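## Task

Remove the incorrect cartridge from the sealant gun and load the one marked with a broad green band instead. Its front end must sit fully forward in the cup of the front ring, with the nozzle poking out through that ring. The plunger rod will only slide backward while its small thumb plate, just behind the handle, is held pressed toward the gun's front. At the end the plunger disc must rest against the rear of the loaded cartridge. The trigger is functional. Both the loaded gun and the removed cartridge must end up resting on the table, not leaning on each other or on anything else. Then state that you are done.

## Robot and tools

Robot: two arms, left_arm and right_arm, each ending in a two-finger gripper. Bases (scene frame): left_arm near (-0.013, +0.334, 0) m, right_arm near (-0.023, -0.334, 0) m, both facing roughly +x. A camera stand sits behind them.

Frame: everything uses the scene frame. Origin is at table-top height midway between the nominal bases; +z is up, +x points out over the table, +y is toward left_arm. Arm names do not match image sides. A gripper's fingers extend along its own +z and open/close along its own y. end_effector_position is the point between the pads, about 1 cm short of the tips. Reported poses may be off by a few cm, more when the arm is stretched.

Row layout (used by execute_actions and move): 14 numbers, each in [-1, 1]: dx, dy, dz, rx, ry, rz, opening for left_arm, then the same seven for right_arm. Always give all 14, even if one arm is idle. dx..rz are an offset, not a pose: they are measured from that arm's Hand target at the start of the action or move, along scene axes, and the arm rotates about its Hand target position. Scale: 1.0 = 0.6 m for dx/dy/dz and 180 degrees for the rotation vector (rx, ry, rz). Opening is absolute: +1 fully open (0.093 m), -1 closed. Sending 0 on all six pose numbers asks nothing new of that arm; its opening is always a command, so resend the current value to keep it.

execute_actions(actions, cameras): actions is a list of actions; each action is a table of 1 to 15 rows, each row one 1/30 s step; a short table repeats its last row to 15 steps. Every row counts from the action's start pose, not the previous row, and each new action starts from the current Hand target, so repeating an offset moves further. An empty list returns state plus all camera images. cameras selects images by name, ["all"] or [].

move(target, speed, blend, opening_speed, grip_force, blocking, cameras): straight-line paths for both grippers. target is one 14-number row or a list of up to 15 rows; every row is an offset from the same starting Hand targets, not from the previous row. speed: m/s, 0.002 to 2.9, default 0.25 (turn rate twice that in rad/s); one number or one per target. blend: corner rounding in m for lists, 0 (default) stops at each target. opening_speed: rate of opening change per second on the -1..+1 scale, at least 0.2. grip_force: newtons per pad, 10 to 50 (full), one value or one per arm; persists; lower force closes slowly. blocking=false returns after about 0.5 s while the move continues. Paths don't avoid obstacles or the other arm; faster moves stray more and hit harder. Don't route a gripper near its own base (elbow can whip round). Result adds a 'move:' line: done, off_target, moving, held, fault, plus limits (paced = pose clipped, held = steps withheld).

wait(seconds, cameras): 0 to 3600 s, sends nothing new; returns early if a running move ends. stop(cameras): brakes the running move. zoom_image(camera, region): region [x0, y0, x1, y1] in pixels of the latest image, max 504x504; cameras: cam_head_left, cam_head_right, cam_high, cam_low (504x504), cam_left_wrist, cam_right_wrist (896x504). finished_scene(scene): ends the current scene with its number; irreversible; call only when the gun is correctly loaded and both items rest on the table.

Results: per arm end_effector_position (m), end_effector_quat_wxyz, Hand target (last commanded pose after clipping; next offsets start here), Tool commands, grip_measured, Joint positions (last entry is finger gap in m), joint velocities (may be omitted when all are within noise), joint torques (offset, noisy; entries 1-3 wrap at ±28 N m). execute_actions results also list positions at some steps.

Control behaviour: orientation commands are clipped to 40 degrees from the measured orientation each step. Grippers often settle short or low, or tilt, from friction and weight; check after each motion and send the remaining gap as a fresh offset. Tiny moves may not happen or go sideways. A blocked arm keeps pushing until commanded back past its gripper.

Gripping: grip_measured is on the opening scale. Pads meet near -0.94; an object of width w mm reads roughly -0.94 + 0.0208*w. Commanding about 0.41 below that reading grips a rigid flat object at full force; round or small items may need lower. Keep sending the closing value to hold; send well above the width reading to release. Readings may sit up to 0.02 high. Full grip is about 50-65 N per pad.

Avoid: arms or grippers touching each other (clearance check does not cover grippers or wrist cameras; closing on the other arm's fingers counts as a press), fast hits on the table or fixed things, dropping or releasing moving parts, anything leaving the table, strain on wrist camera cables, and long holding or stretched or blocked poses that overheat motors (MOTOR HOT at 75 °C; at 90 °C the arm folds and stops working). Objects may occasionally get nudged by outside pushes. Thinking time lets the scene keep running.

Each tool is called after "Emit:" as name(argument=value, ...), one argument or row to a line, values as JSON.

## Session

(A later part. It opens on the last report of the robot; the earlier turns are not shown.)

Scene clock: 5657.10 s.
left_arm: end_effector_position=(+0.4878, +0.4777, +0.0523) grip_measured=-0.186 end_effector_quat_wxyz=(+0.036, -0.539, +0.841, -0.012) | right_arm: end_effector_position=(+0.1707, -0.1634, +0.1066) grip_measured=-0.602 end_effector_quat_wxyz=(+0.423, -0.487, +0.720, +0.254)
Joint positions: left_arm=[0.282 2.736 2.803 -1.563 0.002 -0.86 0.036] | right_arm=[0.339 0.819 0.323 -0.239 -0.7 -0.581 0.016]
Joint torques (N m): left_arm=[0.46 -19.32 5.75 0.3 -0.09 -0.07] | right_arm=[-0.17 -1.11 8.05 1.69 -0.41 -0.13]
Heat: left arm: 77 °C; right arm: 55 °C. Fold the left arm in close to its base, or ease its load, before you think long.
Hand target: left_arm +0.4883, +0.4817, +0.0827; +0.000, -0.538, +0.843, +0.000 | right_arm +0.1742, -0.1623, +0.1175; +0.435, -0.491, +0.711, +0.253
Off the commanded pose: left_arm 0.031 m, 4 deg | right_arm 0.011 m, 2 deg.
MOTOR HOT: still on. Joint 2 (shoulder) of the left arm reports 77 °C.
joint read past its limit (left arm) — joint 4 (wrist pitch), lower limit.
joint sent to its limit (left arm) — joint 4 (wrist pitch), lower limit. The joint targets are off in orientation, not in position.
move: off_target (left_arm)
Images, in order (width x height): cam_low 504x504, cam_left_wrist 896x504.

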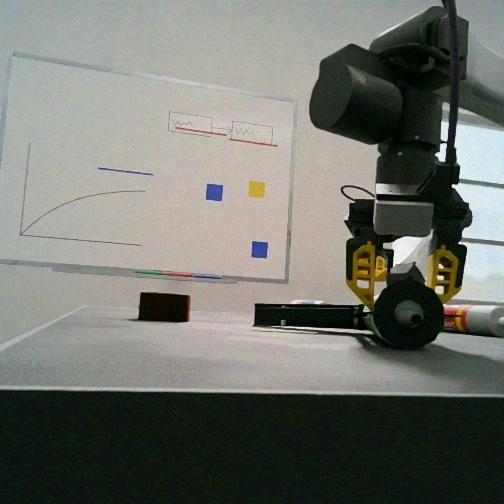

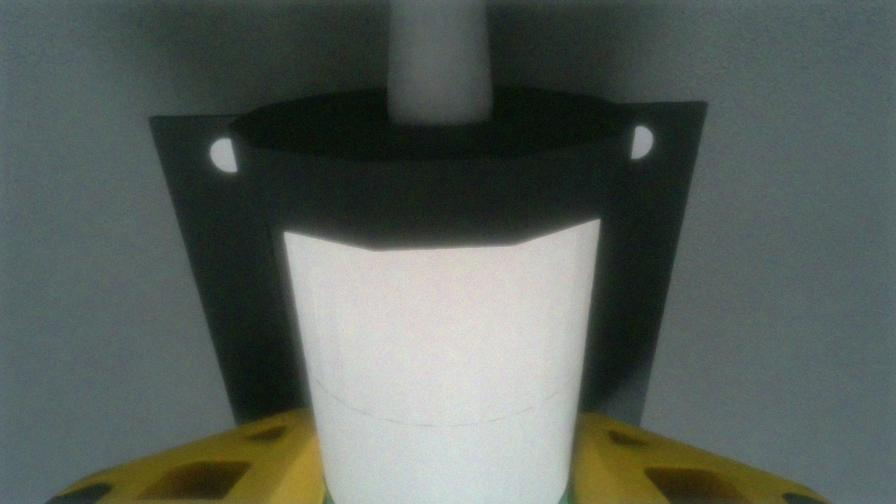

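Emit:
move(
  target=[
    [0,0,-0.05,0,0,0,-0.35,0,0,0,0,0,0,-0.6],
    [0,0,-0.05,0,0,0,0.4,0,0,0,0,0,0,-0.6],
    [0,0,0.05,0,0,0,0.4,0,0,0,0,0,0,-0.6],
  ],
  speed=0.12,
  opening_speed=1.5,
)

Emit:
move(
  target=[-0.572,-0.3,0.06,0,0,0,0.3,0.22,0.483,-0.10,0,0,0,-0.6],
  speed=0.3,
  cameras=["cam_right_wrist","cam_high","cam_low"],
)

Scene clock: 5683.30 s.
left_arm: end_effector_position=(+0.4900, +0.4781, +0.0958) grip_measured=+0.398 end_effector_quat_wxyz=(+0.075, -0.538, +0.839, -0.024) | right_arm: end_effector_position=(+0.1707, -0.1634, +0.1066) grip_measured=-0.602 end_effector_quat_wxyz=(+0.423, -0.487, +0.720, +0.254)
Joint positions: left_arm=[0.282 2.644 2.793 -1.562 0.003 -0.86 0.064] | right_arm=[0.339 0.819 0.323 -0.239 -0.7 -0.581 0.016]
Joint torques (N m): left_arm=[0.49 -16.84 5.74 0.5 -0.09 -0.06] | right_arm=[-0.16 -1.13 8.05 1.69 -0.41 -0.12]
Heat: left arm: 88 °C; right arm: 54 °C. Fold the left arm in close to its base, or ease its load, before you think long.
Hand target: left_arm +0.4883, +0.4817, +0.1129; +0.000, -0.538, +0.843, +0.000 | right_arm +0.1742, -0.1623, +0.1175; +0.435, -0.491, +0.711, +0.253
Off the commanded pose: left_arm 0.017 m, 9 deg | right_arm 0.011 m, 2 deg.
MOTOR HOT: still on. Joint 2 (shoulder) of the left arm reports 88 °C.
joint read past its limit (left arm) — joint 4 (wrist pitch), lower limit.
joint sent to its limit (left arm) — joint 4 (wrist pitch), lower limit. The joint targets are off in orientation, not in position.
move: off_target (left_arm); target 2's new opening was sent with left_arm's hand 0.004 m and 4 deg from that target

Scene clock: 5685.53 s.
left_arm: end_effector_position=(+0.1502, +0.3009, +0.1506) grip_measured=+0.302 end_effector_quat_wxyz=(+0.004, -0.533, +0.846, -0.008) | right_arm: end_effector_position=(+0.3012, +0.1228, +0.0527) grip_measured=-0.602 end_effector_quat_wxyz=(+0.429, -0.496, +0.711, +0.254)
Joint positions: left_arm=[-0.194 1.155 1.066 -1.465 0.005 -1.32 0.06] | right_arm=[0.939 2.133 1.2 0.391 -0.222 -0.207 0.016]
Joint torques (N m): left_arm=[-0.75 -3.19 5.56 0.04 -0.13 -0.35] | right_arm=[0.38 -8.81 7.51 2.04 0.01 0.04]
Heat: left arm: 87 °C; right arm: 54 °C. Fold the left arm in close to its base, or ease its load, before you think long.
Hand target: left_arm +0.1451, +0.3017, +0.1489; +0.000, -0.538, +0.843, +0.000 | right_arm +0.3063, +0.1275, +0.0575; +0.435, -0.491, +0.711, +0.253
Off the commanded pose: left_arm 0.005 m, 1 deg | right_arm 0.008 m, 1 deg.
MOTOR HOT: still on. Joint 2 (shoulder) of the left arm reports 87 °C.
move: done
Images, in order (width x height): cam_high 504x504, cam_low 504x504, cam_right_wrist 896x504.

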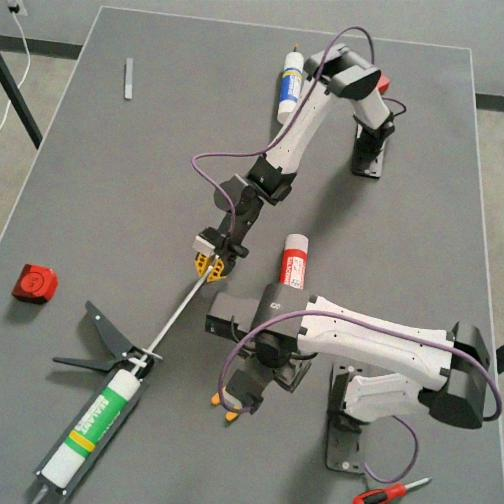

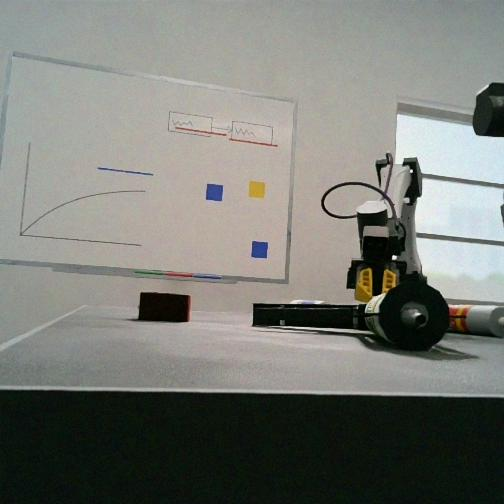

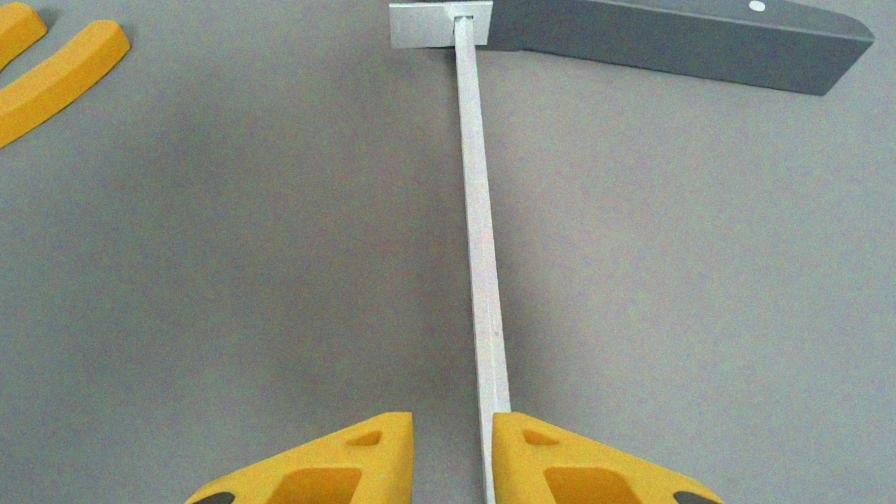

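Emit:
move(
  target=[
    [0,0,0,0,0,0,0.3,0.015,-0.0065,0,0,0,0,-0.3],
    [0,0,0,0,0,0,0.3,0.015,-0.0065,-0.053,0,0,0,-0.3],
  ],
  speed=0.15,
  cameras=["cam_right_wrist"],
)

Scene clock: 5702.73 s.
left_arm: end_effector_position=(+0.1502, +0.3009, +0.1506) grip_measured=+0.302 end_effector_quat_wxyz=(+0.004, -0.533, +0.846, -0.008) | right_arm: end_effector_position=(+0.3127, +0.1214, +0.0222) grip_measured=-0.302 end_effector_quat_wxyz=(+0.426, -0.491, +0.718, +0.249)
Joint positions: left_arm=[-0.194 1.155 1.066 -1.465 0.005 -1.321 0.06] | right_arm=[0.922 2.225 1.215 0.457 -0.223 -0.207 0.031]
Joint torques (N m): left_arm=[-0.75 -3.22 5.79 0.02 -0.13 -0.36] | right_arm=[0.06 -9.43 5.5 2.31 -0.16 -0.08]
Heat: left arm: 74 °C; right arm: 55 °C. Fold the left arm in close to its base, or ease its load, before you think long.
Hand target: left_arm +0.1451, +0.3017, +0.1489; +0.000, -0.538, +0.843, +0.000 | right_arm +0.3151, +0.1237, +0.0257; +0.435, -0.491, +0.711, +0.253
Off the commanded pose: left_arm 0.005 m, 1 deg | right_arm 0.005 m, 1 deg.
MOTOR HOT: still on. Joint 2 (shoulder) of the left arm reports 74 °C.
move: done

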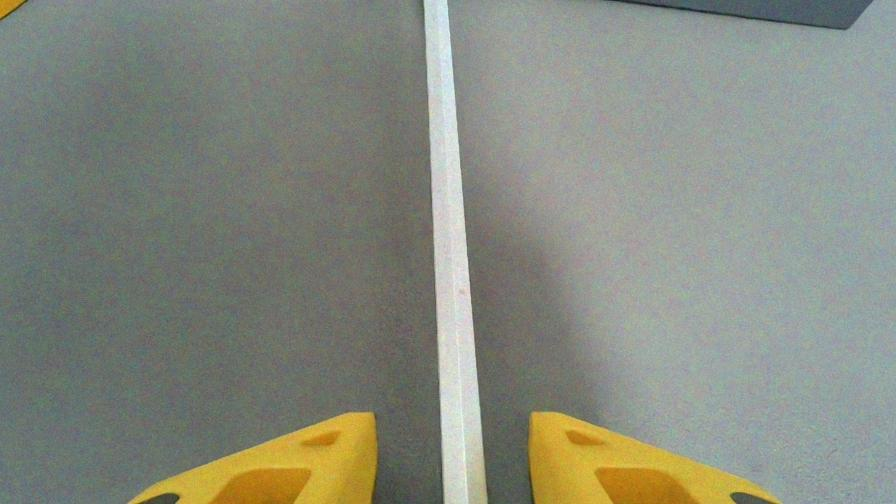

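Emit:
move(
  target=[
    [0,0,0,0,0,0,0.3,0,0,0,0,0,0,-1],
    [0,0,0,0,0,0,0.3,-0.075,-0.16,0,0,0,0,-1],
  ],
  speed=0.1,
  cameras=["cam_right_wrist","cam_low","cam_high"],
)

Emit:
zoom_image(
  camera="cam_low",
  region=[380, 275, 470, 355],
)

Scene clock: 5719.13 s.
left_arm: end_effector_position=(+0.1502, +0.3009, +0.1506) grip_measured=+0.302 end_effector_quat_wxyz=(+0.004, -0.533, +0.846, -0.008) | right_arm: end_effector_position=(+0.2680, +0.0332, +0.0180) grip_measured=-0.925 end_effector_quat_wxyz=(+0.426, -0.491, +0.715, +0.256)
Joint positions: left_arm=[-0.194 1.155 1.066 -1.465 0.005 -1.321 0.06] | right_arm=[0.845 1.997 0.763 0.676 -0.302 -0.244 0.001]
Joint torques (N m): left_arm=[-0.76 -3.21 5.78 0.03 -0.14 -0.36] | right_arm=[-0.62 -9.8 3.04 2.11 -0.14 -0.16]
Heat: left arm: 67 °C; right arm: 56 °C.
Hand target: left_arm +0.1451, +0.3017, +0.1489; +0.000, -0.538, +0.843, +0.000 | right_arm +0.2702, +0.0277, +0.0257; +0.435, -0.491, +0.711, +0.253
Off the commanded pose: left_arm 0.005 m, 1 deg | right_arm 0.010 m, 1 deg.
MOTOR HOT: cleared for the motors of the left arm.
move: done
Images, in order (width x height): cam_high 504x504, cam_low 504x504, cam_right_wrist 896x504.

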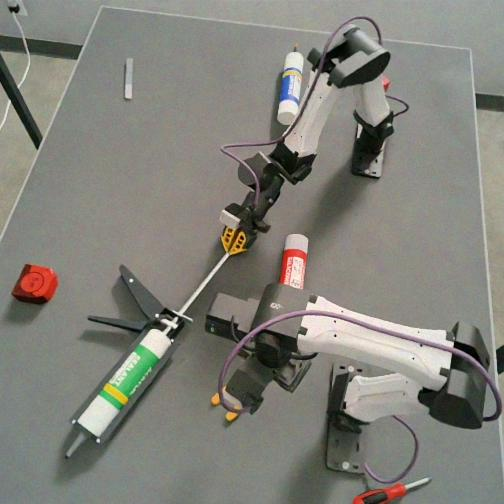

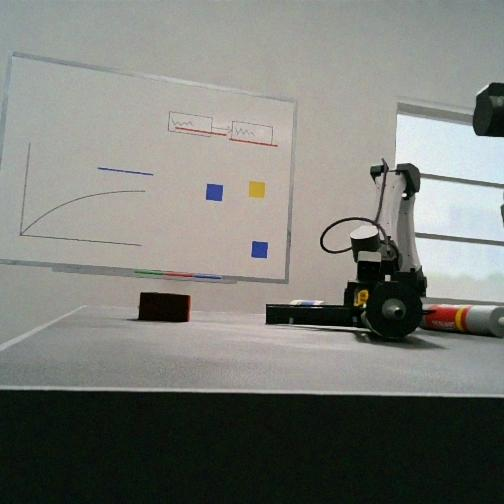

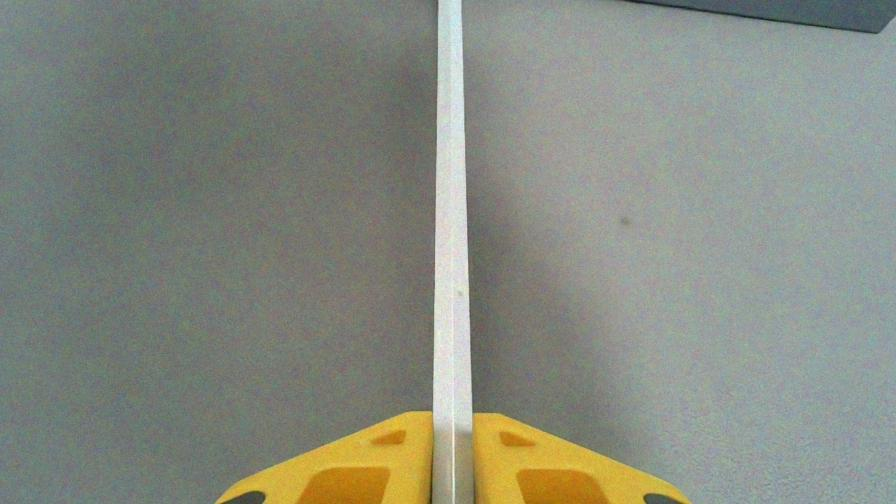

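Scaled by 5.600.

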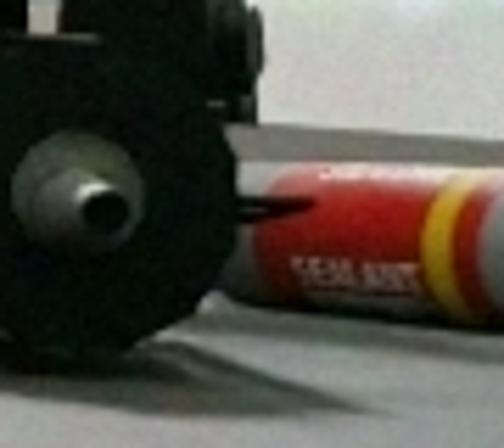

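Emit:
zoom_image(
  camera="cam_low",
  region=[360, 280, 430, 345],
)

Emit:
zoom_image(
  camera="cam_high",
  region=[50, 240, 250, 470],
)

Scaled by 7.200.

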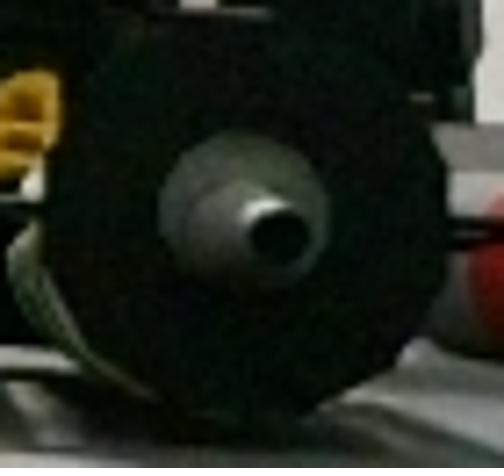

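Scaled by 2.191.

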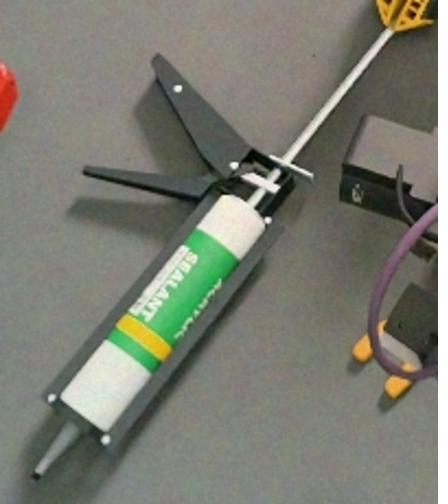

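Emit:
move(
  target=[
    [0.48,0.14,0,0,0,0,0.3,0,0,0,0,0,0,-1],
    [0.503,0.153,-0.115,0,0,0,0.3,0,0,0,0,0,0,-1],
  ],
  speed=0.3,
  blend=0.03,
  cameras=["cam_left_wrist"],
)

Scene clock: 5737.67 s.
left_arm: end_effector_position=(+0.4445, +0.3898, +0.0800) grip_measured=+0.302 end_effector_quat_wxyz=(-0.006, -0.540, +0.842, +0.001) | right_arm: end_effector_position=(+0.2680, +0.0332, +0.0180) grip_measured=-0.925 end_effector_quat_wxyz=(+0.426, -0.491, +0.715, +0.256)
Joint positions: left_arm=[0.124 2.392 2.268 -1.457 0.004 -1.018 0.06] | right_arm=[0.845 1.997 0.763 0.676 -0.302 -0.244 0.001]
Joint torques (N m): left_arm=[0.44 -12.26 6.65 0.18 -0.11 -0.06] | right_arm=[-0.64 -9.77 3.04 2.11 -0.14 -0.16]
Heat: left arm: 61 °C; right arm: 58 °C.
Hand target: left_arm +0.4469, +0.3935, +0.0799; +0.000, -0.538, +0.843, +0.000 | right_arm +0.2702, +0.0277, +0.0257; +0.435, -0.491, +0.711, +0.253
Off the commanded pose: left_arm 0.004 m, 1 deg | right_arm 0.010 m, 1 deg.
move: done

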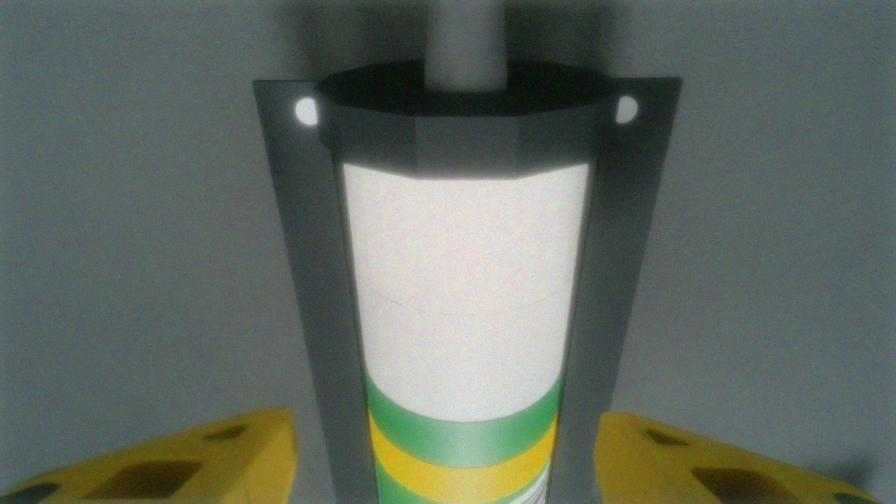

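Emit:
move(
  target=[0.0065,-0.0028,-0.058,0,0,0,0.25,0,0,0,0,0,0,-1],
  speed=0.12,
  cameras=["cam_left_wrist"],
)

Scene clock: 5750.30 s.
left_arm: end_effector_position=(+0.4506, +0.3905, +0.0523) grip_measured=+0.252 end_effector_quat_wxyz=(+0.002, -0.540, +0.842, -0.004) | right_arm: end_effector_position=(+0.2682, +0.0331, +0.0181) grip_measured=-0.925 end_effector_quat_wxyz=(+0.426, -0.491, +0.715, +0.256)
Joint positions: left_arm=[0.124 2.392 2.157 -1.329 0.004 -1.018 0.057] | right_arm=[0.845 1.997 0.763 0.676 -0.302 -0.244 0.001]
Joint torques (N m): left_arm=[-0.06 -11.71 5.93 0.24 -0.12 -0.11] | right_arm=[-0.62 -9.77 3.04 2.1 -0.14 -0.16]
Heat: left arm: 63 °C; right arm: 59 °C.
Hand target: left_arm +0.4508, +0.3919, +0.0452; +0.000, -0.538, +0.843, +0.000 | right_arm +0.2703, +0.0276, +0.0257; +0.435, -0.491, +0.711, +0.253
Off the commanded pose: left_arm 0.007 m, 1 deg | right_arm 0.010 m, 1 deg.
move: done

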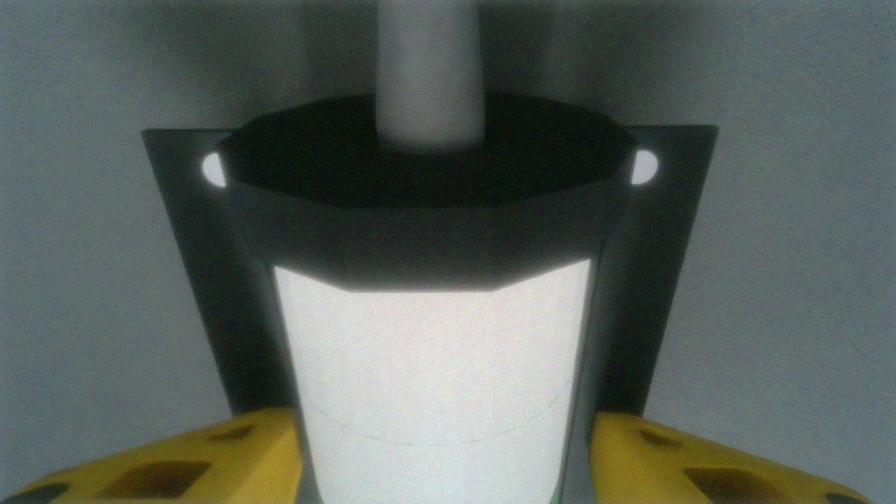

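Emit:
move(
  target=[
    [-0.002,0.001,-0.012,0,0,0,0.25,0,0,0,0,0,0,-1],
    [-0.002,0.001,-0.012,0,0,0,-0.35,0,0,0,0,0,0,-1],
    [-0.002,0.001,0.025,0,0,0,-0.35,0,0,0,0,0,0,-1],
  ],
  speed=0.08,
  opening_speed=0.8,
  cameras=["cam_left_wrist","cam_low"],
)

Emit:
zoom_image(
  camera="cam_low",
  region=[360, 280, 430, 345],
)

Scene clock: 5757.83 s.
left_arm: end_effector_position=(+0.4489, +0.3897, +0.0525) grip_measured=-0.168 end_effector_quat_wxyz=(-0.001, -0.540, +0.842, -0.004) | right_arm: end_effector_position=(+0.2676, +0.0318, +0.0181) grip_measured=-0.925 end_effector_quat_wxyz=(+0.425, -0.492, +0.715, +0.256)
Joint positions: left_arm=[0.124 2.391 2.155 -1.335 0.008 -1.018 0.037] | right_arm=[0.843 1.992 0.759 0.673 -0.303 -0.246 0.001]
Joint torques (N m): left_arm=[0.14 -12.19 10.37 -0.2 -0.15 -0.1] | right_arm=[-0.51 -9.44 3.36 2.14 -0.13 -0.13]
Heat: left arm: 65 °C; right arm: 59 °C.
Hand target: left_arm +0.4496, +0.3925, +0.0602; +0.000, -0.538, +0.843, +0.000 | right_arm +0.2703, +0.0276, +0.0257; +0.435, -0.491, +0.712, +0.253
Off the commanded pose: left_arm 0.008 m, 1 deg | right_arm 0.009 m, 1 deg.
move: done; target 2's new opening was sent with left_arm's hand 0.012 m and 1 deg from that target
Images, in order (width x height): cam_low 504x504, cam_left_wrist 896x504.

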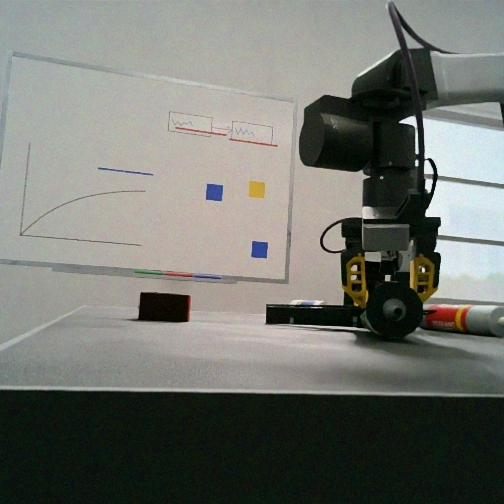

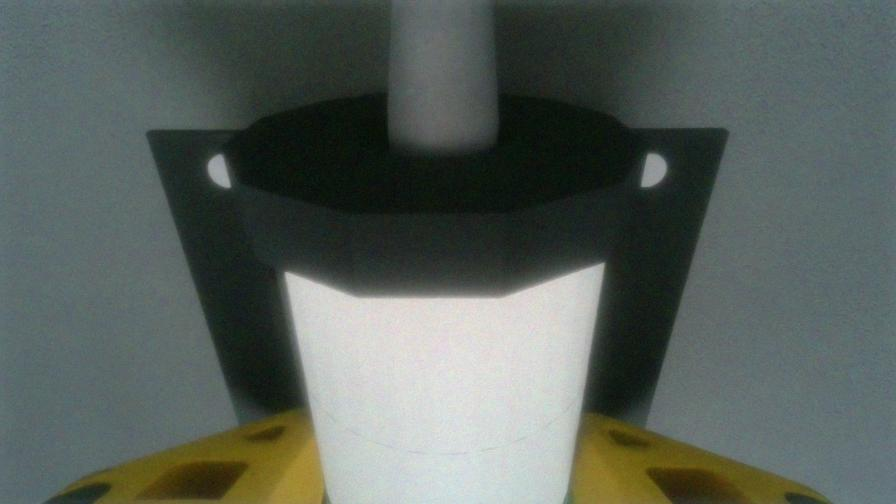

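Scaled by 7.200.

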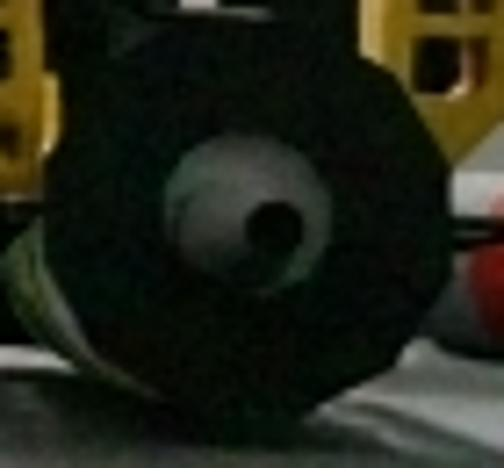

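Emit:
move(
  target=[
    [0.014,0.030,0.005,0,0,0,-0.35,0,0,0,0,0,0,-1],
    [0.028,0.06,0.01,0,0,0,-0.35,0,0,0,0,0,0,-1],
  ],
  speed=0.08,
  cameras=["cam_left_wrist","cam_low"],
)

Emit:
zoom_image(
  camera="cam_low",
  region=[360, 280, 430, 345],
)

Scene clock: 5766.70 s.
left_arm: end_effector_position=(+0.4514, +0.3983, +0.0540) grip_measured=-0.178 end_effector_quat_wxyz=(-0.049, -0.536, +0.843, -0.011) | right_arm: end_effector_position=(+0.2677, +0.0320, +0.0186) grip_measured=-0.925 end_effector_quat_wxyz=(+0.426, -0.492, +0.715, +0.256)
Joint positions: left_arm=[0.161 2.547 2.442 -1.547 0.06 -0.972 0.037] | right_arm=[0.843 1.992 0.759 0.675 -0.303 -0.246 0.001]
Joint torques (N m): left_arm=[3.19 -13.5 11.28 0.23 -0.62 0.1] | right_arm=[-0.51 -9.4 3.36 2.13 -0.12 -0.14]
Heat: left arm: 68 °C; right arm: 59 °C.
Hand target: left_arm +0.4663, +0.4285, +0.0662; +0.000, -0.538, +0.843, +0.000 | right_arm +0.2702, +0.0276, +0.0257; +0.435, -0.491, +0.711, +0.253
Off the commanded pose: left_arm 0.036 m, 6 deg | right_arm 0.009 m, 1 deg.
move: off_target (left_arm)
Images, in order (width x height): cam_low 504x504, cam_left_wrist 896x504.

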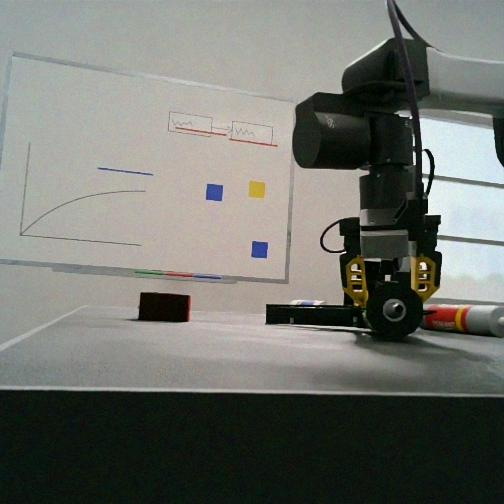

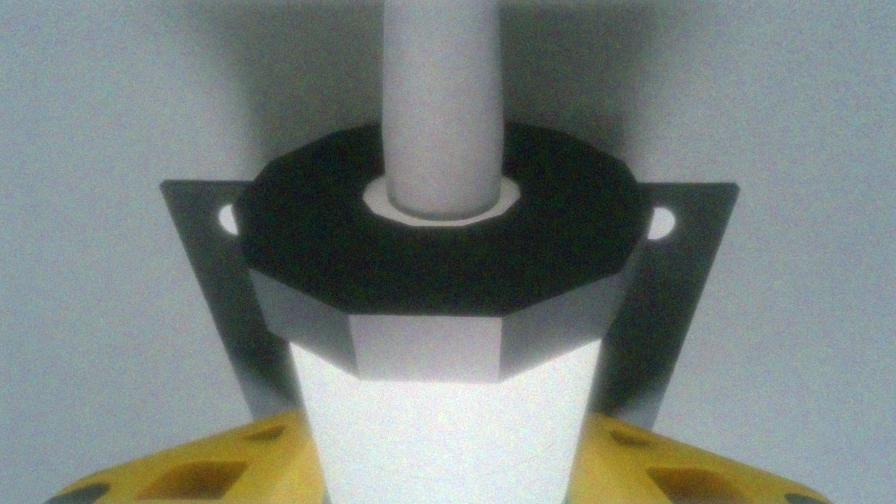

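Scaled by 7.200.

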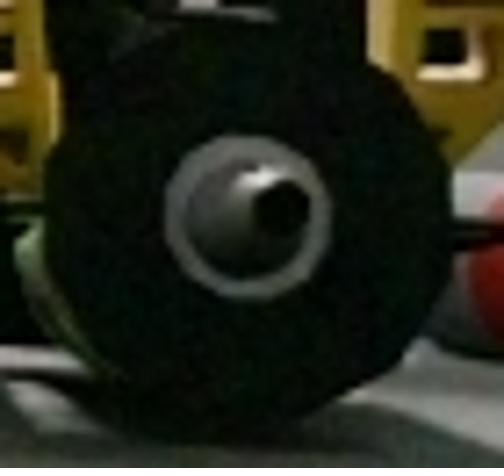

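Emit:
move(
  target=[
    [-0.02,-0.043,-0.012,0,0,0,-0.35,0,0,0,0,0,0,-1],
    [-0.02,-0.043,-0.012,0,0,0,0.25,0,0,0,0,0,0,-1],
    [-0.02,-0.043,0.05,0,0,0,0.25,0,0,0,0,0,0,-1],
  ],
  speed=0.08,
  opening_speed=1.5,
  cameras=["cam_left_wrist","cam_low"],
)

Emit:
zoom_image(
  camera="cam_low",
  region=[360, 280, 430, 345],
)

Scene clock: 5780.00 s.
left_arm: end_effector_position=(+0.4534, +0.4012, +0.0915) grip_measured=+0.248 end_effector_quat_wxyz=(-0.003, -0.536, +0.844, -0.006) | right_arm: end_effector_position=(+0.2678, +0.0321, +0.0190) grip_measured=-0.925 end_effector_quat_wxyz=(+0.426, -0.492, +0.714, +0.256)
Joint positions: left_arm=[0.149 2.462 2.44 -1.55 0.013 -0.985 0.057] | right_arm=[0.843 1.991 0.759 0.675 -0.303 -0.247 0.001]
Joint torques (N m): left_arm=[-0.29 -12.71 8.57 -0.01 -0.19 -0.25] | right_arm=[-0.51 -9.33 3.36 2.12 -0.12 -0.13]
Heat: left arm: 75 °C; right arm: 59 °C. Fold the left arm in close to its base, or ease its load, before you think long.
Hand target: left_arm +0.4544, +0.4027, +0.0962; +0.000, -0.538, +0.843, +0.000 | right_arm +0.2703, +0.0276, +0.0258; +0.435, -0.491, +0.711, +0.253
Off the commanded pose: left_arm 0.005 m, 1 deg | right_arm 0.008 m, 1 deg.
MOTOR HOT: joint 2 (shoulder) of the left arm reports 75 °C; the controller's stop level is 90 °C. To cool a motor, set the load down, stop pushing, or move to a pose that needs little force.
joint sent to its limit (left arm) — joint 4 (wrist pitch), lower limit. The joint targets still meet the commanded pose.
move: done; target 2's new opening was sent with left_arm's hand 0.010 m and 3 deg from that target
Images, in order (width x height): cam_low 504x504, cam_left_wrist 896x504.

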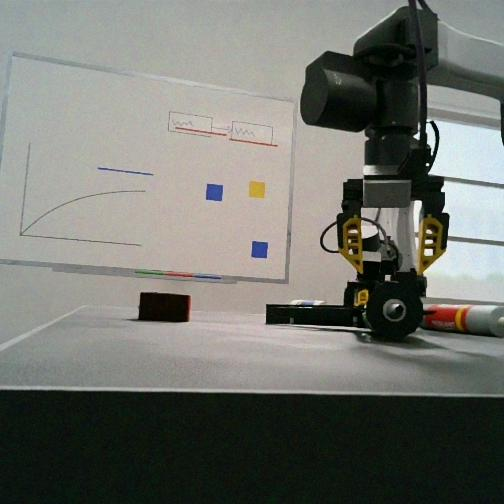

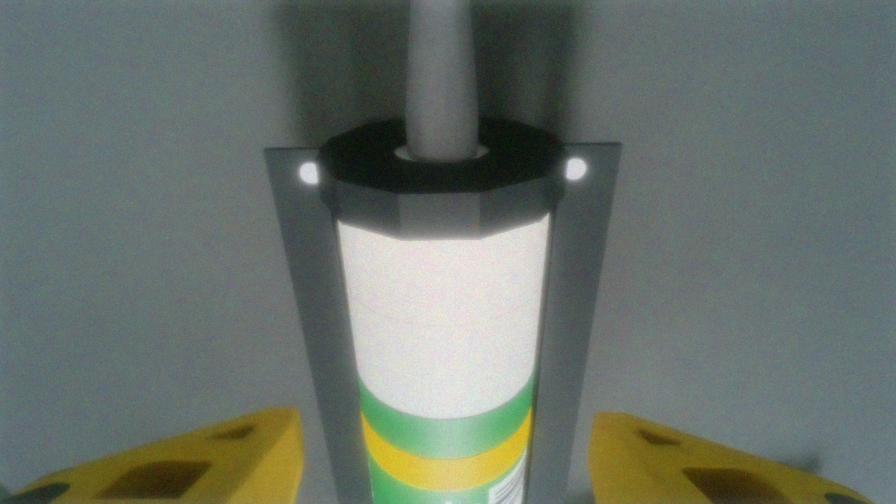

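Scaled by 7.200.

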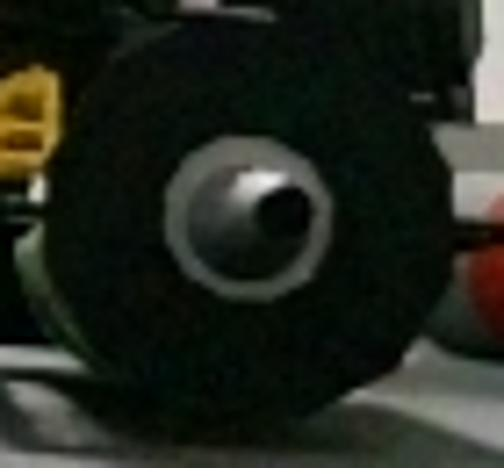

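Emit:
move(
  target=[-0.51,-0.17,0.087,0,0,-0.417,0.9,0,0,0,0,0,0,-1],
  speed=0.3,
)

Emit:
wait(
  seconds=60,
)

Scene clock: 5808.53 s.
left_arm: end_effector_position=(+0.1532, +0.2996, +0.1497) grip_measured=+0.898 end_effector_quat_wxyz=(+0.005, +0.077, +0.997, -0.005) | right_arm: end_effector_position=(+0.2679, +0.0320, +0.0190) grip_measured=-0.925 end_effector_quat_wxyz=(+0.426, -0.492, +0.714, +0.256)
Joint positions: left_arm=[-0.195 1.173 1.072 -1.46 0.008 -0.043 0.088] | right_arm=[0.843 1.991 0.759 0.675 -0.303 -0.247 0.001]
Joint torques (N m): left_arm=[-0.72 -3.56 5.86 0.1 -0.11 -0.03] | right_arm=[-0.49 -9.33 3.36 2.12 -0.12 -0.12]
Heat: left arm: 78 °C; right arm: 60 °C. Fold the left arm in close to its base, or ease its load, before you think long.
Hand target: left_arm +0.1483, +0.3007, +0.1483; +0.000, +0.087, +0.996, -0.001 | right_arm +0.2703, +0.0276, +0.0258; +0.435, -0.491, +0.711, +0.253
Off the commanded pose: left_arm 0.005 m, 1 deg | right_arm 0.008 m, 1 deg.
MOTOR HOT: still on. Joint 2 (shoulder) of the left arm reports 78 °C.
move: done

Scene clock: 5818.53 s.
left_arm: end_effector_position=(+0.1532, +0.2996, +0.1497) grip_measured=+0.898 end_effector_quat_wxyz=(+0.005, +0.077, +0.997, -0.005) | right_arm: end_effector_position=(+0.2679, +0.0320, +0.0190) grip_measured=-0.925 end_effector_quat_wxyz=(+0.426, -0.492, +0.714, +0.256)
Joint positions: left_arm=[-0.195 1.173 1.072 -1.46 0.008 -0.043 0.088] | right_arm=[0.843 1.991 0.759 0.675 -0.303 -0.247 0.001]
Joint torques (N m): left_arm=[-0.76 -3.64 5.78 0.08 -0.1 -0.05] | right_arm=[-0.49 -9.35 3.36 2.12 -0.13 -0.13]
Heat: left arm: 72 °C; right arm: 60 °C. Fold the left arm in close to its base, or ease its load, before you think long.
Hand target: left_arm +0.1484, +0.3007, +0.1483; +0.000, +0.087, +0.996, -0.001 | right_arm +0.2703, +0.0276, +0.0258; +0.435, -0.491, +0.711, +0.253
Tool commands: left_gripper/opening=+0.9 right_gripper/opening=-1.0
Off the commanded pose: left_arm 0.005 m, 1 deg | right_arm 0.008 m, 1 deg.
MOTOR HOT: still on. Joint 2 (shoulder) of the left arm reports 72 °C.
wait: 10.00 of 60 s (the remaining seconds did not pass); at rest by 0.17 s

Emit:
wait(
  seconds=25,
)

Emit:
move(
  target=[
    [0.515,-0.118,-0.02,0,0,0,0.9,0,0,0,0,0,0,-1],
  ],
  speed=0.3,
  cameras=["cam_left_wrist","cam_high","cam_right_wrist"],
)

Scene clock: 5835.23 s.
left_arm: end_effector_position=(+0.1532, +0.2996, +0.1497) grip_measured=+0.898 end_effector_quat_wxyz=(+0.005, +0.077, +0.997, -0.005) | right_arm: end_effector_position=(+0.2679, +0.0320, +0.0190) grip_measured=-0.925 end_effector_quat_wxyz=(+0.426, -0.492, +0.714, +0.256)
Joint positions: left_arm=[-0.195 1.173 1.072 -1.46 0.008 -0.043 0.088] | right_arm=[0.843 1.991 0.759 0.675 -0.303 -0.247 0.001]
Joint torques (N m): left_arm=[-0.76 -3.66 5.78 0.08 -0.1 -0.03] | right_arm=[-0.49 -9.33 3.36 2.12 -0.13 -0.13]
Heat: left arm: 64 °C; right arm: 60 °C.
Hand target: left_arm +0.1484, +0.3007, +0.1483; +0.000, +0.087, +0.996, -0.001 | right_arm +0.2703, +0.0276, +0.0258; +0.435, -0.491, +0.711, +0.253
Tool commands: left_gripper/opening=+0.9 right_gripper/opening=-1.0
Off the commanded pose: left_arm 0.005 m, 1 deg | right_arm 0.008 m, 1 deg.
MOTOR HOT: cleared for the motors of the left arm.
wait: 10.00 of 25 s (the remaining seconds did not pass); at rest from the start

Scene clock: 5837.13 s.
left_arm: end_effector_position=(+0.4554, +0.2328, +0.1337) grip_measured=+0.898 end_effector_quat_wxyz=(+0.055, +0.084, +0.995, -0.011) | right_arm: end_effector_position=(+0.2679, +0.0320, +0.0190) grip_measured=-0.925 end_effector_quat_wxyz=(+0.426, -0.492, +0.714, +0.256)
Joint positions: left_arm=[-0.208 2.398 2.49 -1.552 0.008 -0.043 0.088] | right_arm=[0.843 1.991 0.759 0.675 -0.303 -0.247 0.001]
Joint torques (N m): left_arm=[-0.88 -11.75 9.13 0.29 -0.1 -0.2] | right_arm=[-0.49 -9.33 3.36 2.12 -0.12 -0.12]
Heat: left arm: 64 °C; right arm: 60 °C.
Hand target: left_arm +0.4573, +0.2298, +0.1364; +0.000, +0.087, +0.996, -0.001 | right_arm +0.2703, +0.0276, +0.0258; +0.435, -0.491, +0.711, +0.253
Off the commanded pose: left_arm 0.004 m, 6 deg | right_arm 0.008 m, 1 deg.
joint sent to its limit (left arm) — joint 4 (wrist pitch), lower limit. The joint targets are off in orientation, not in position.
move: off_target (left_arm)
Images, in order (width x height): cam_high 504x504, cam_left_wrist 896x504, cam_right_wrist 896x504.

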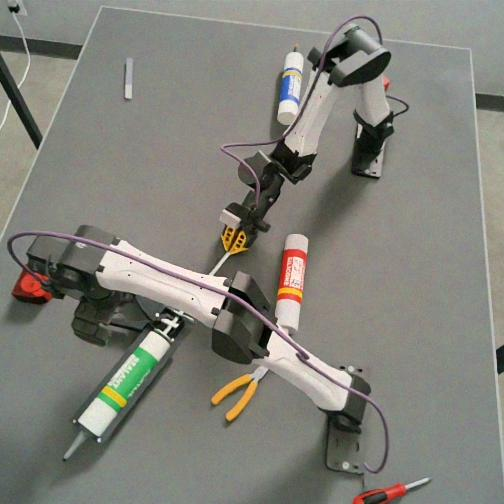

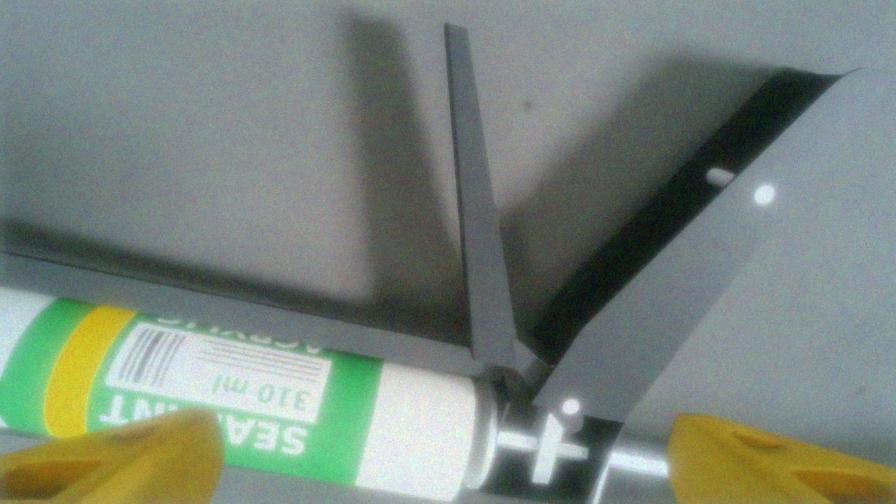

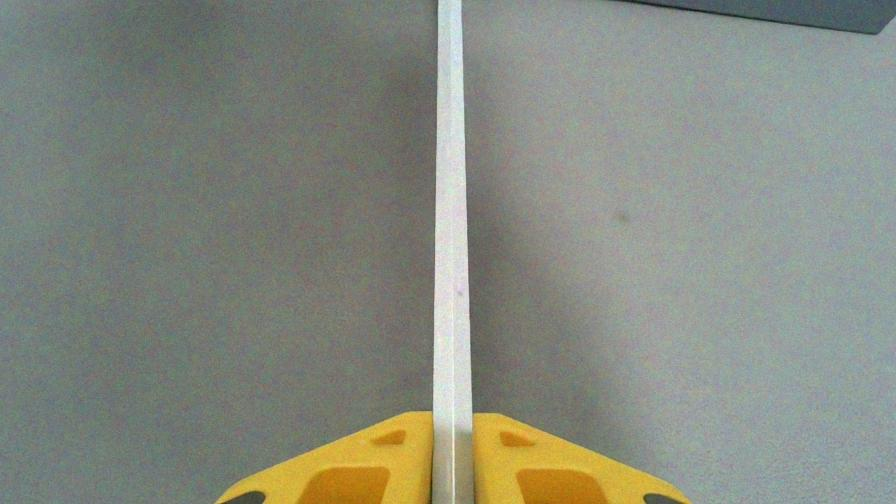

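Emit:
zoom_image(
  camera="cam_left_wrist",
  region=[400, 330, 700, 504],
)

Scaled by 1.680.

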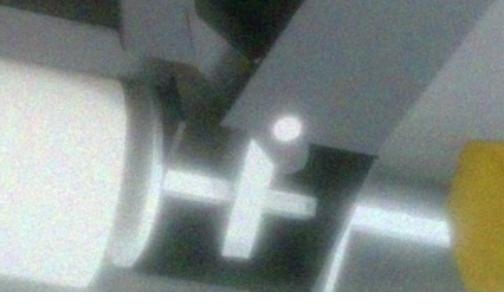

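Emit:
move(
  target=[
    [-0.2,0.02,0.0,0,0,0,0.9,0,0,0,0,0,0,-1],
  ],
  speed=0.3,
  cameras=["cam_left_wrist"],
)

Emit:
zoom_image(
  camera="cam_left_wrist",
  region=[400, 130, 700, 304],
)

Scene clock: 5861.03 s.
left_arm: end_effector_position=(+0.3368, +0.2428, +0.1323) grip_measured=+0.898 end_effector_quat_wxyz=(-0.012, +0.091, +0.996, -0.002) | right_arm: end_effector_position=(+0.2679, +0.0320, +0.0190) grip_measured=-0.925 end_effector_quat_wxyz=(+0.426, -0.492, +0.714, +0.256)
Joint positions: left_arm=[-0.25 1.942 1.762 -1.414 0.007 -0.069 0.088] | right_arm=[0.843 1.991 0.759 0.675 -0.303 -0.247 0.001]
Joint torques (N m): left_arm=[-0.69 -11.06 5.87 0.22 -0.1 -0.33] | right_arm=[-0.49 -9.33 3.36 2.12 -0.13 -0.12]
Heat: left arm: 66 °C; right arm: 60 °C.
Hand target: left_arm +0.3373, +0.2418, +0.1364; +0.000, +0.087, +0.996, +0.000 | right_arm +0.2703, +0.0276, +0.0258; +0.435, -0.491, +0.711, +0.253
Off the commanded pose: left_arm 0.004 m, 1 deg | right_arm 0.008 m, 1 deg.
move: done

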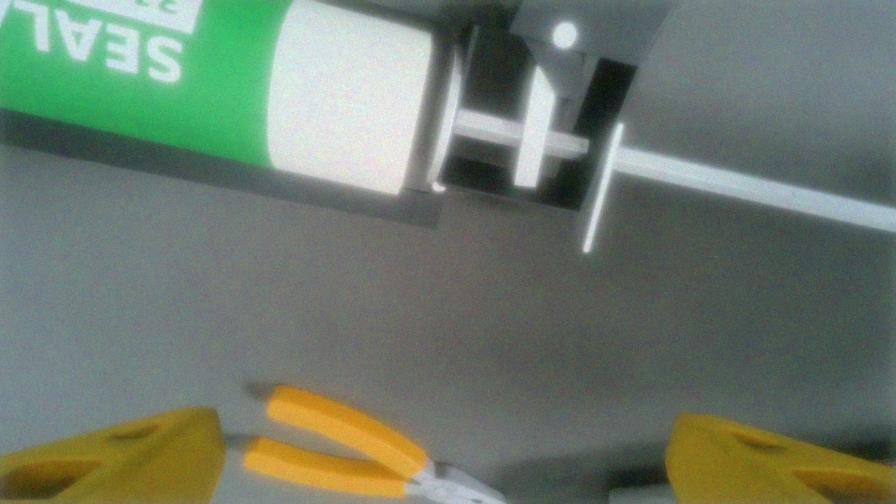

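Scaled by 1.680.

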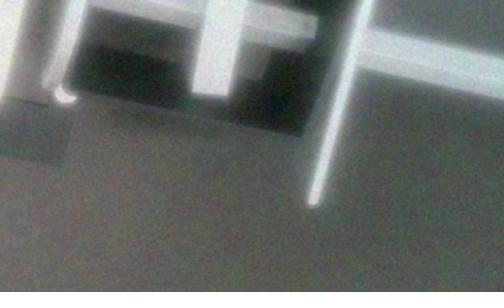

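Emit:
move(
  target=[
    [0.1695,-0.098,-0.065,0,0,-0.072,1.0,0,0,0,0,0,0,-1],
  ],
  speed=0.25,
  cameras=["cam_left_wrist"],
)

Scene clock: 5894.37 s.
left_arm: end_effector_position=(+0.4372, +0.1849, +0.0956) grip_measured=+1.000 end_effector_quat_wxyz=(+0.007, +0.190, +0.982, -0.004) | right_arm: end_effector_position=(+0.2679, +0.0320, +0.0190) grip_measured=-0.925 end_effector_quat_wxyz=(+0.426, -0.492, +0.714, +0.256)
Joint positions: left_arm=[-0.315 2.464 2.459 -1.551 0.007 0.065 0.093] | right_arm=[0.843 1.991 0.759 0.675 -0.303 -0.247 0.001]
Joint torques (N m): left_arm=[-0.65 -11.82 9.1 0.08 -0.09 -0.02] | right_arm=[-0.5 -9.33 3.36 2.12 -0.13 -0.13]
Heat: left arm: 69 °C; right arm: 60 °C.
Hand target: left_arm +0.4391, +0.1830, +0.0974; +0.000, +0.199, +0.980, -0.001 | right_arm +0.2703, +0.0276, +0.0258; +0.435, -0.491, +0.711, +0.253
Off the commanded pose: left_arm 0.003 m, 1 deg | right_arm 0.008 m, 1 deg.
joint sent to its limit (left arm) — joint 4 (wrist pitch), lower limit. The joint targets still meet the commanded pose.
move: done

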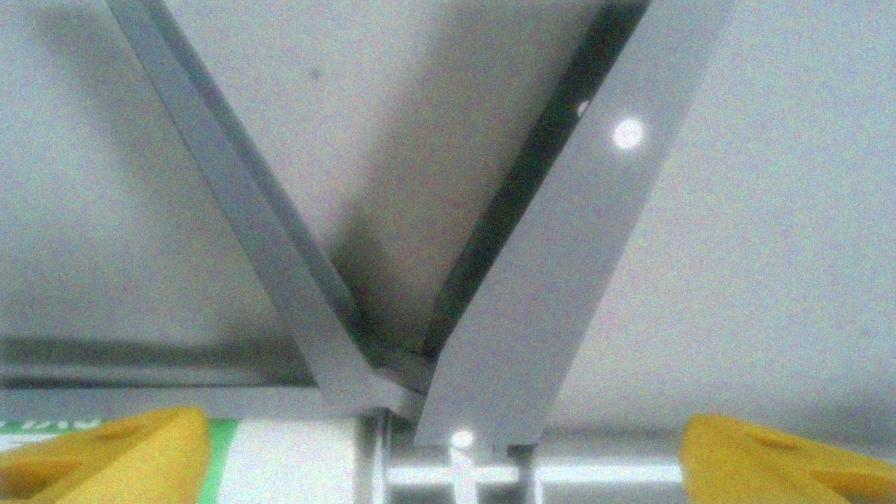

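Emit:
move(
  target=[
    [-0.03,0.25,0.04,0,0,0.24,0.3,0,0,0,0,0,0,-1],
    [0.095,0.51,0.02,0,0,0.489,-0.1,0,0,0,0,0,0,-1],
  ],
  speed=0.3,
  blend=0.03,
  cameras=["cam_left_wrist","cam_low"],
)

Scene clock: 5946.30 s.
left_arm: end_effector_position=(+0.4939, +0.4871, +0.1103) grip_measured=-0.098 end_effector_quat_wxyz=(+0.099, -0.528, +0.843, -0.030) | right_arm: end_effector_position=(+0.2679, +0.0320, +0.0190) grip_measured=-0.925 end_effector_quat_wxyz=(+0.426, -0.492, +0.714, +0.256)
Joint positions: left_arm=[0.297 2.634 2.825 -1.555 0.006 -0.825 0.04] | right_arm=[0.843 1.991 0.759 0.675 -0.303 -0.247 0.001]
Joint torques (N m): left_arm=[-0.18 -12.23 9.18 0.51 -0.14 -0.34] | right_arm=[-0.5 -9.33 3.37 2.12 -0.12 -0.13]
Heat: left arm: 74 °C; right arm: 61 °C. Fold the left arm in close to its base, or ease its load, before you think long.
Hand target: left_arm +0.4961, +0.4891, +0.1095; +0.000, -0.538, +0.843, +0.000 | right_arm +0.2703, +0.0276, +0.0258; +0.435, -0.491, +0.711, +0.253
Off the commanded pose: left_arm 0.003 m, 12 deg | right_arm 0.008 m, 1 deg.
MOTOR HOT: joint 2 (shoulder) of the left arm reports 74 °C; the controller's stop level is 90 °C. To cool a motor, set the load down, stop pushing, or move to a pose that needs little force.
joint sent to its limit (left arm) — joint 4 (wrist pitch), lower limit. The joint targets are off in orientation, not in position.
move: off_target (left_arm); target 2's new opening was sent with left_arm's hand 0.003 m and 12 deg from that target
Images, in order (width x height): cam_low 504x504, cam_left_wrist 896x504.

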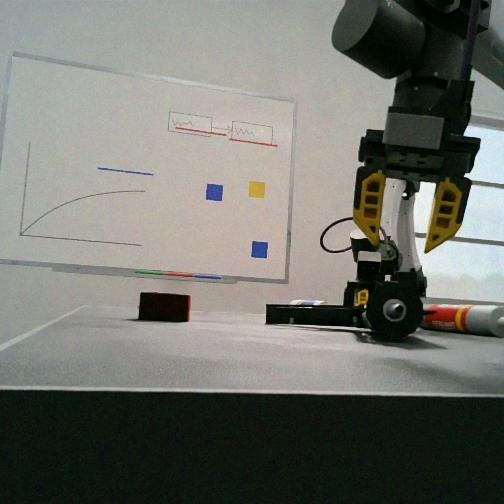

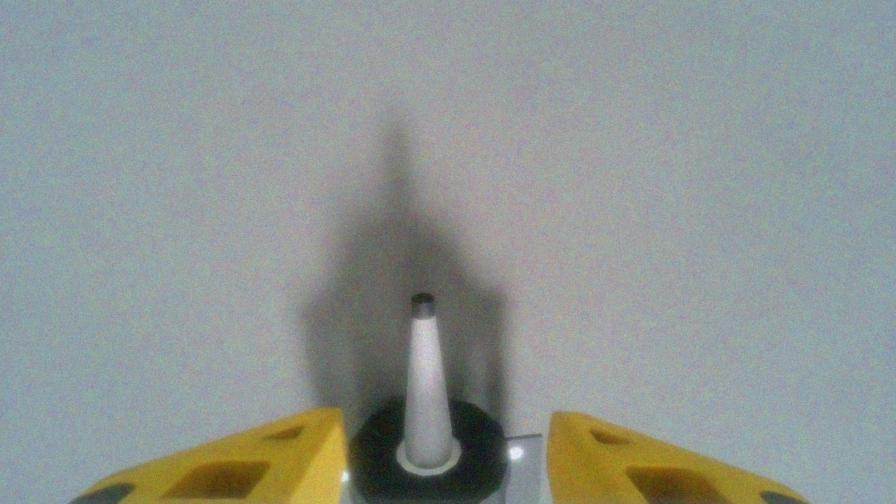

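Emit:
move(
  target=[
    [-0.003,0.012,-0.065,0,0,0,-0.1,0,0,0,0,0,0,-1],
  ],
  speed=0.2,
  cameras=["cam_left_wrist"],
)

Scene clock: 5953.87 s.
left_arm: end_effector_position=(+0.4926, +0.4912, +0.0701) grip_measured=-0.098 end_effector_quat_wxyz=(+0.064, -0.533, +0.843, -0.020) | right_arm: end_effector_position=(+0.2679, +0.0320, +0.0190) grip_measured=-0.925 end_effector_quat_wxyz=(+0.426, -0.492, +0.714, +0.256)
Joint positions: left_arm=[0.305 2.72 2.839 -1.555 0.006 -0.825 0.04] | right_arm=[0.843 1.991 0.759 0.675 -0.303 -0.247 0.001]
Joint torques (N m): left_arm=[0.47 -12.9 9.21 0.34 -0.12 -0.2] | right_arm=[-0.49 -9.33 3.36 2.12 -0.13 -0.12]
Heat: left arm: 73 °C; right arm: 61 °C. Fold the left arm in close to its base, or ease its load, before you think long.
Hand target: left_arm +0.4942, +0.4964, +0.0706; +0.001, -0.538, +0.843, +0.000 | right_arm +0.2703, +0.0276, +0.0258; +0.435, -0.491, +0.711, +0.253
Off the commanded pose: left_arm 0.005 m, 8 deg | right_arm 0.008 m, 1 deg.
MOTOR HOT: still on. Joint 2 (shoulder) of the left arm reports 73 °C.
elbow stopped short (left arm): the move would have taken joint 3 (elbow) straighter than the controller allows.
joint at its limit (left arm) — joint 4 (wrist pitch), lower limit.
move: off_target (left_arm)

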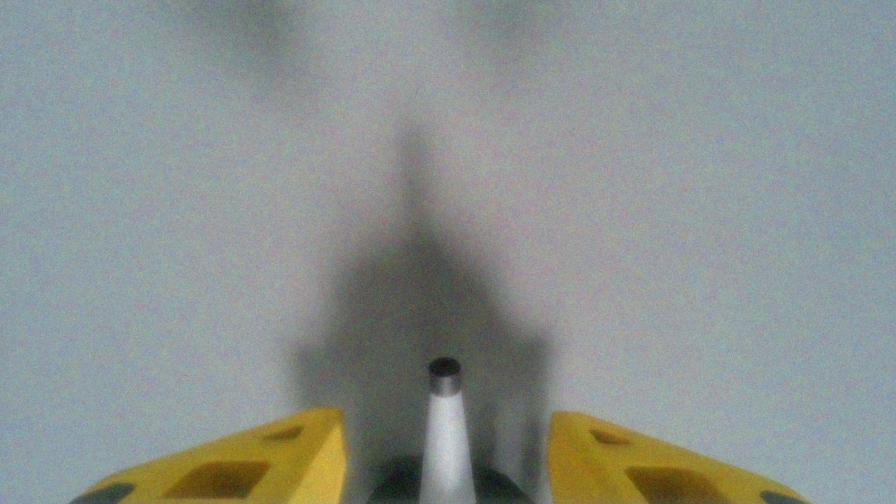

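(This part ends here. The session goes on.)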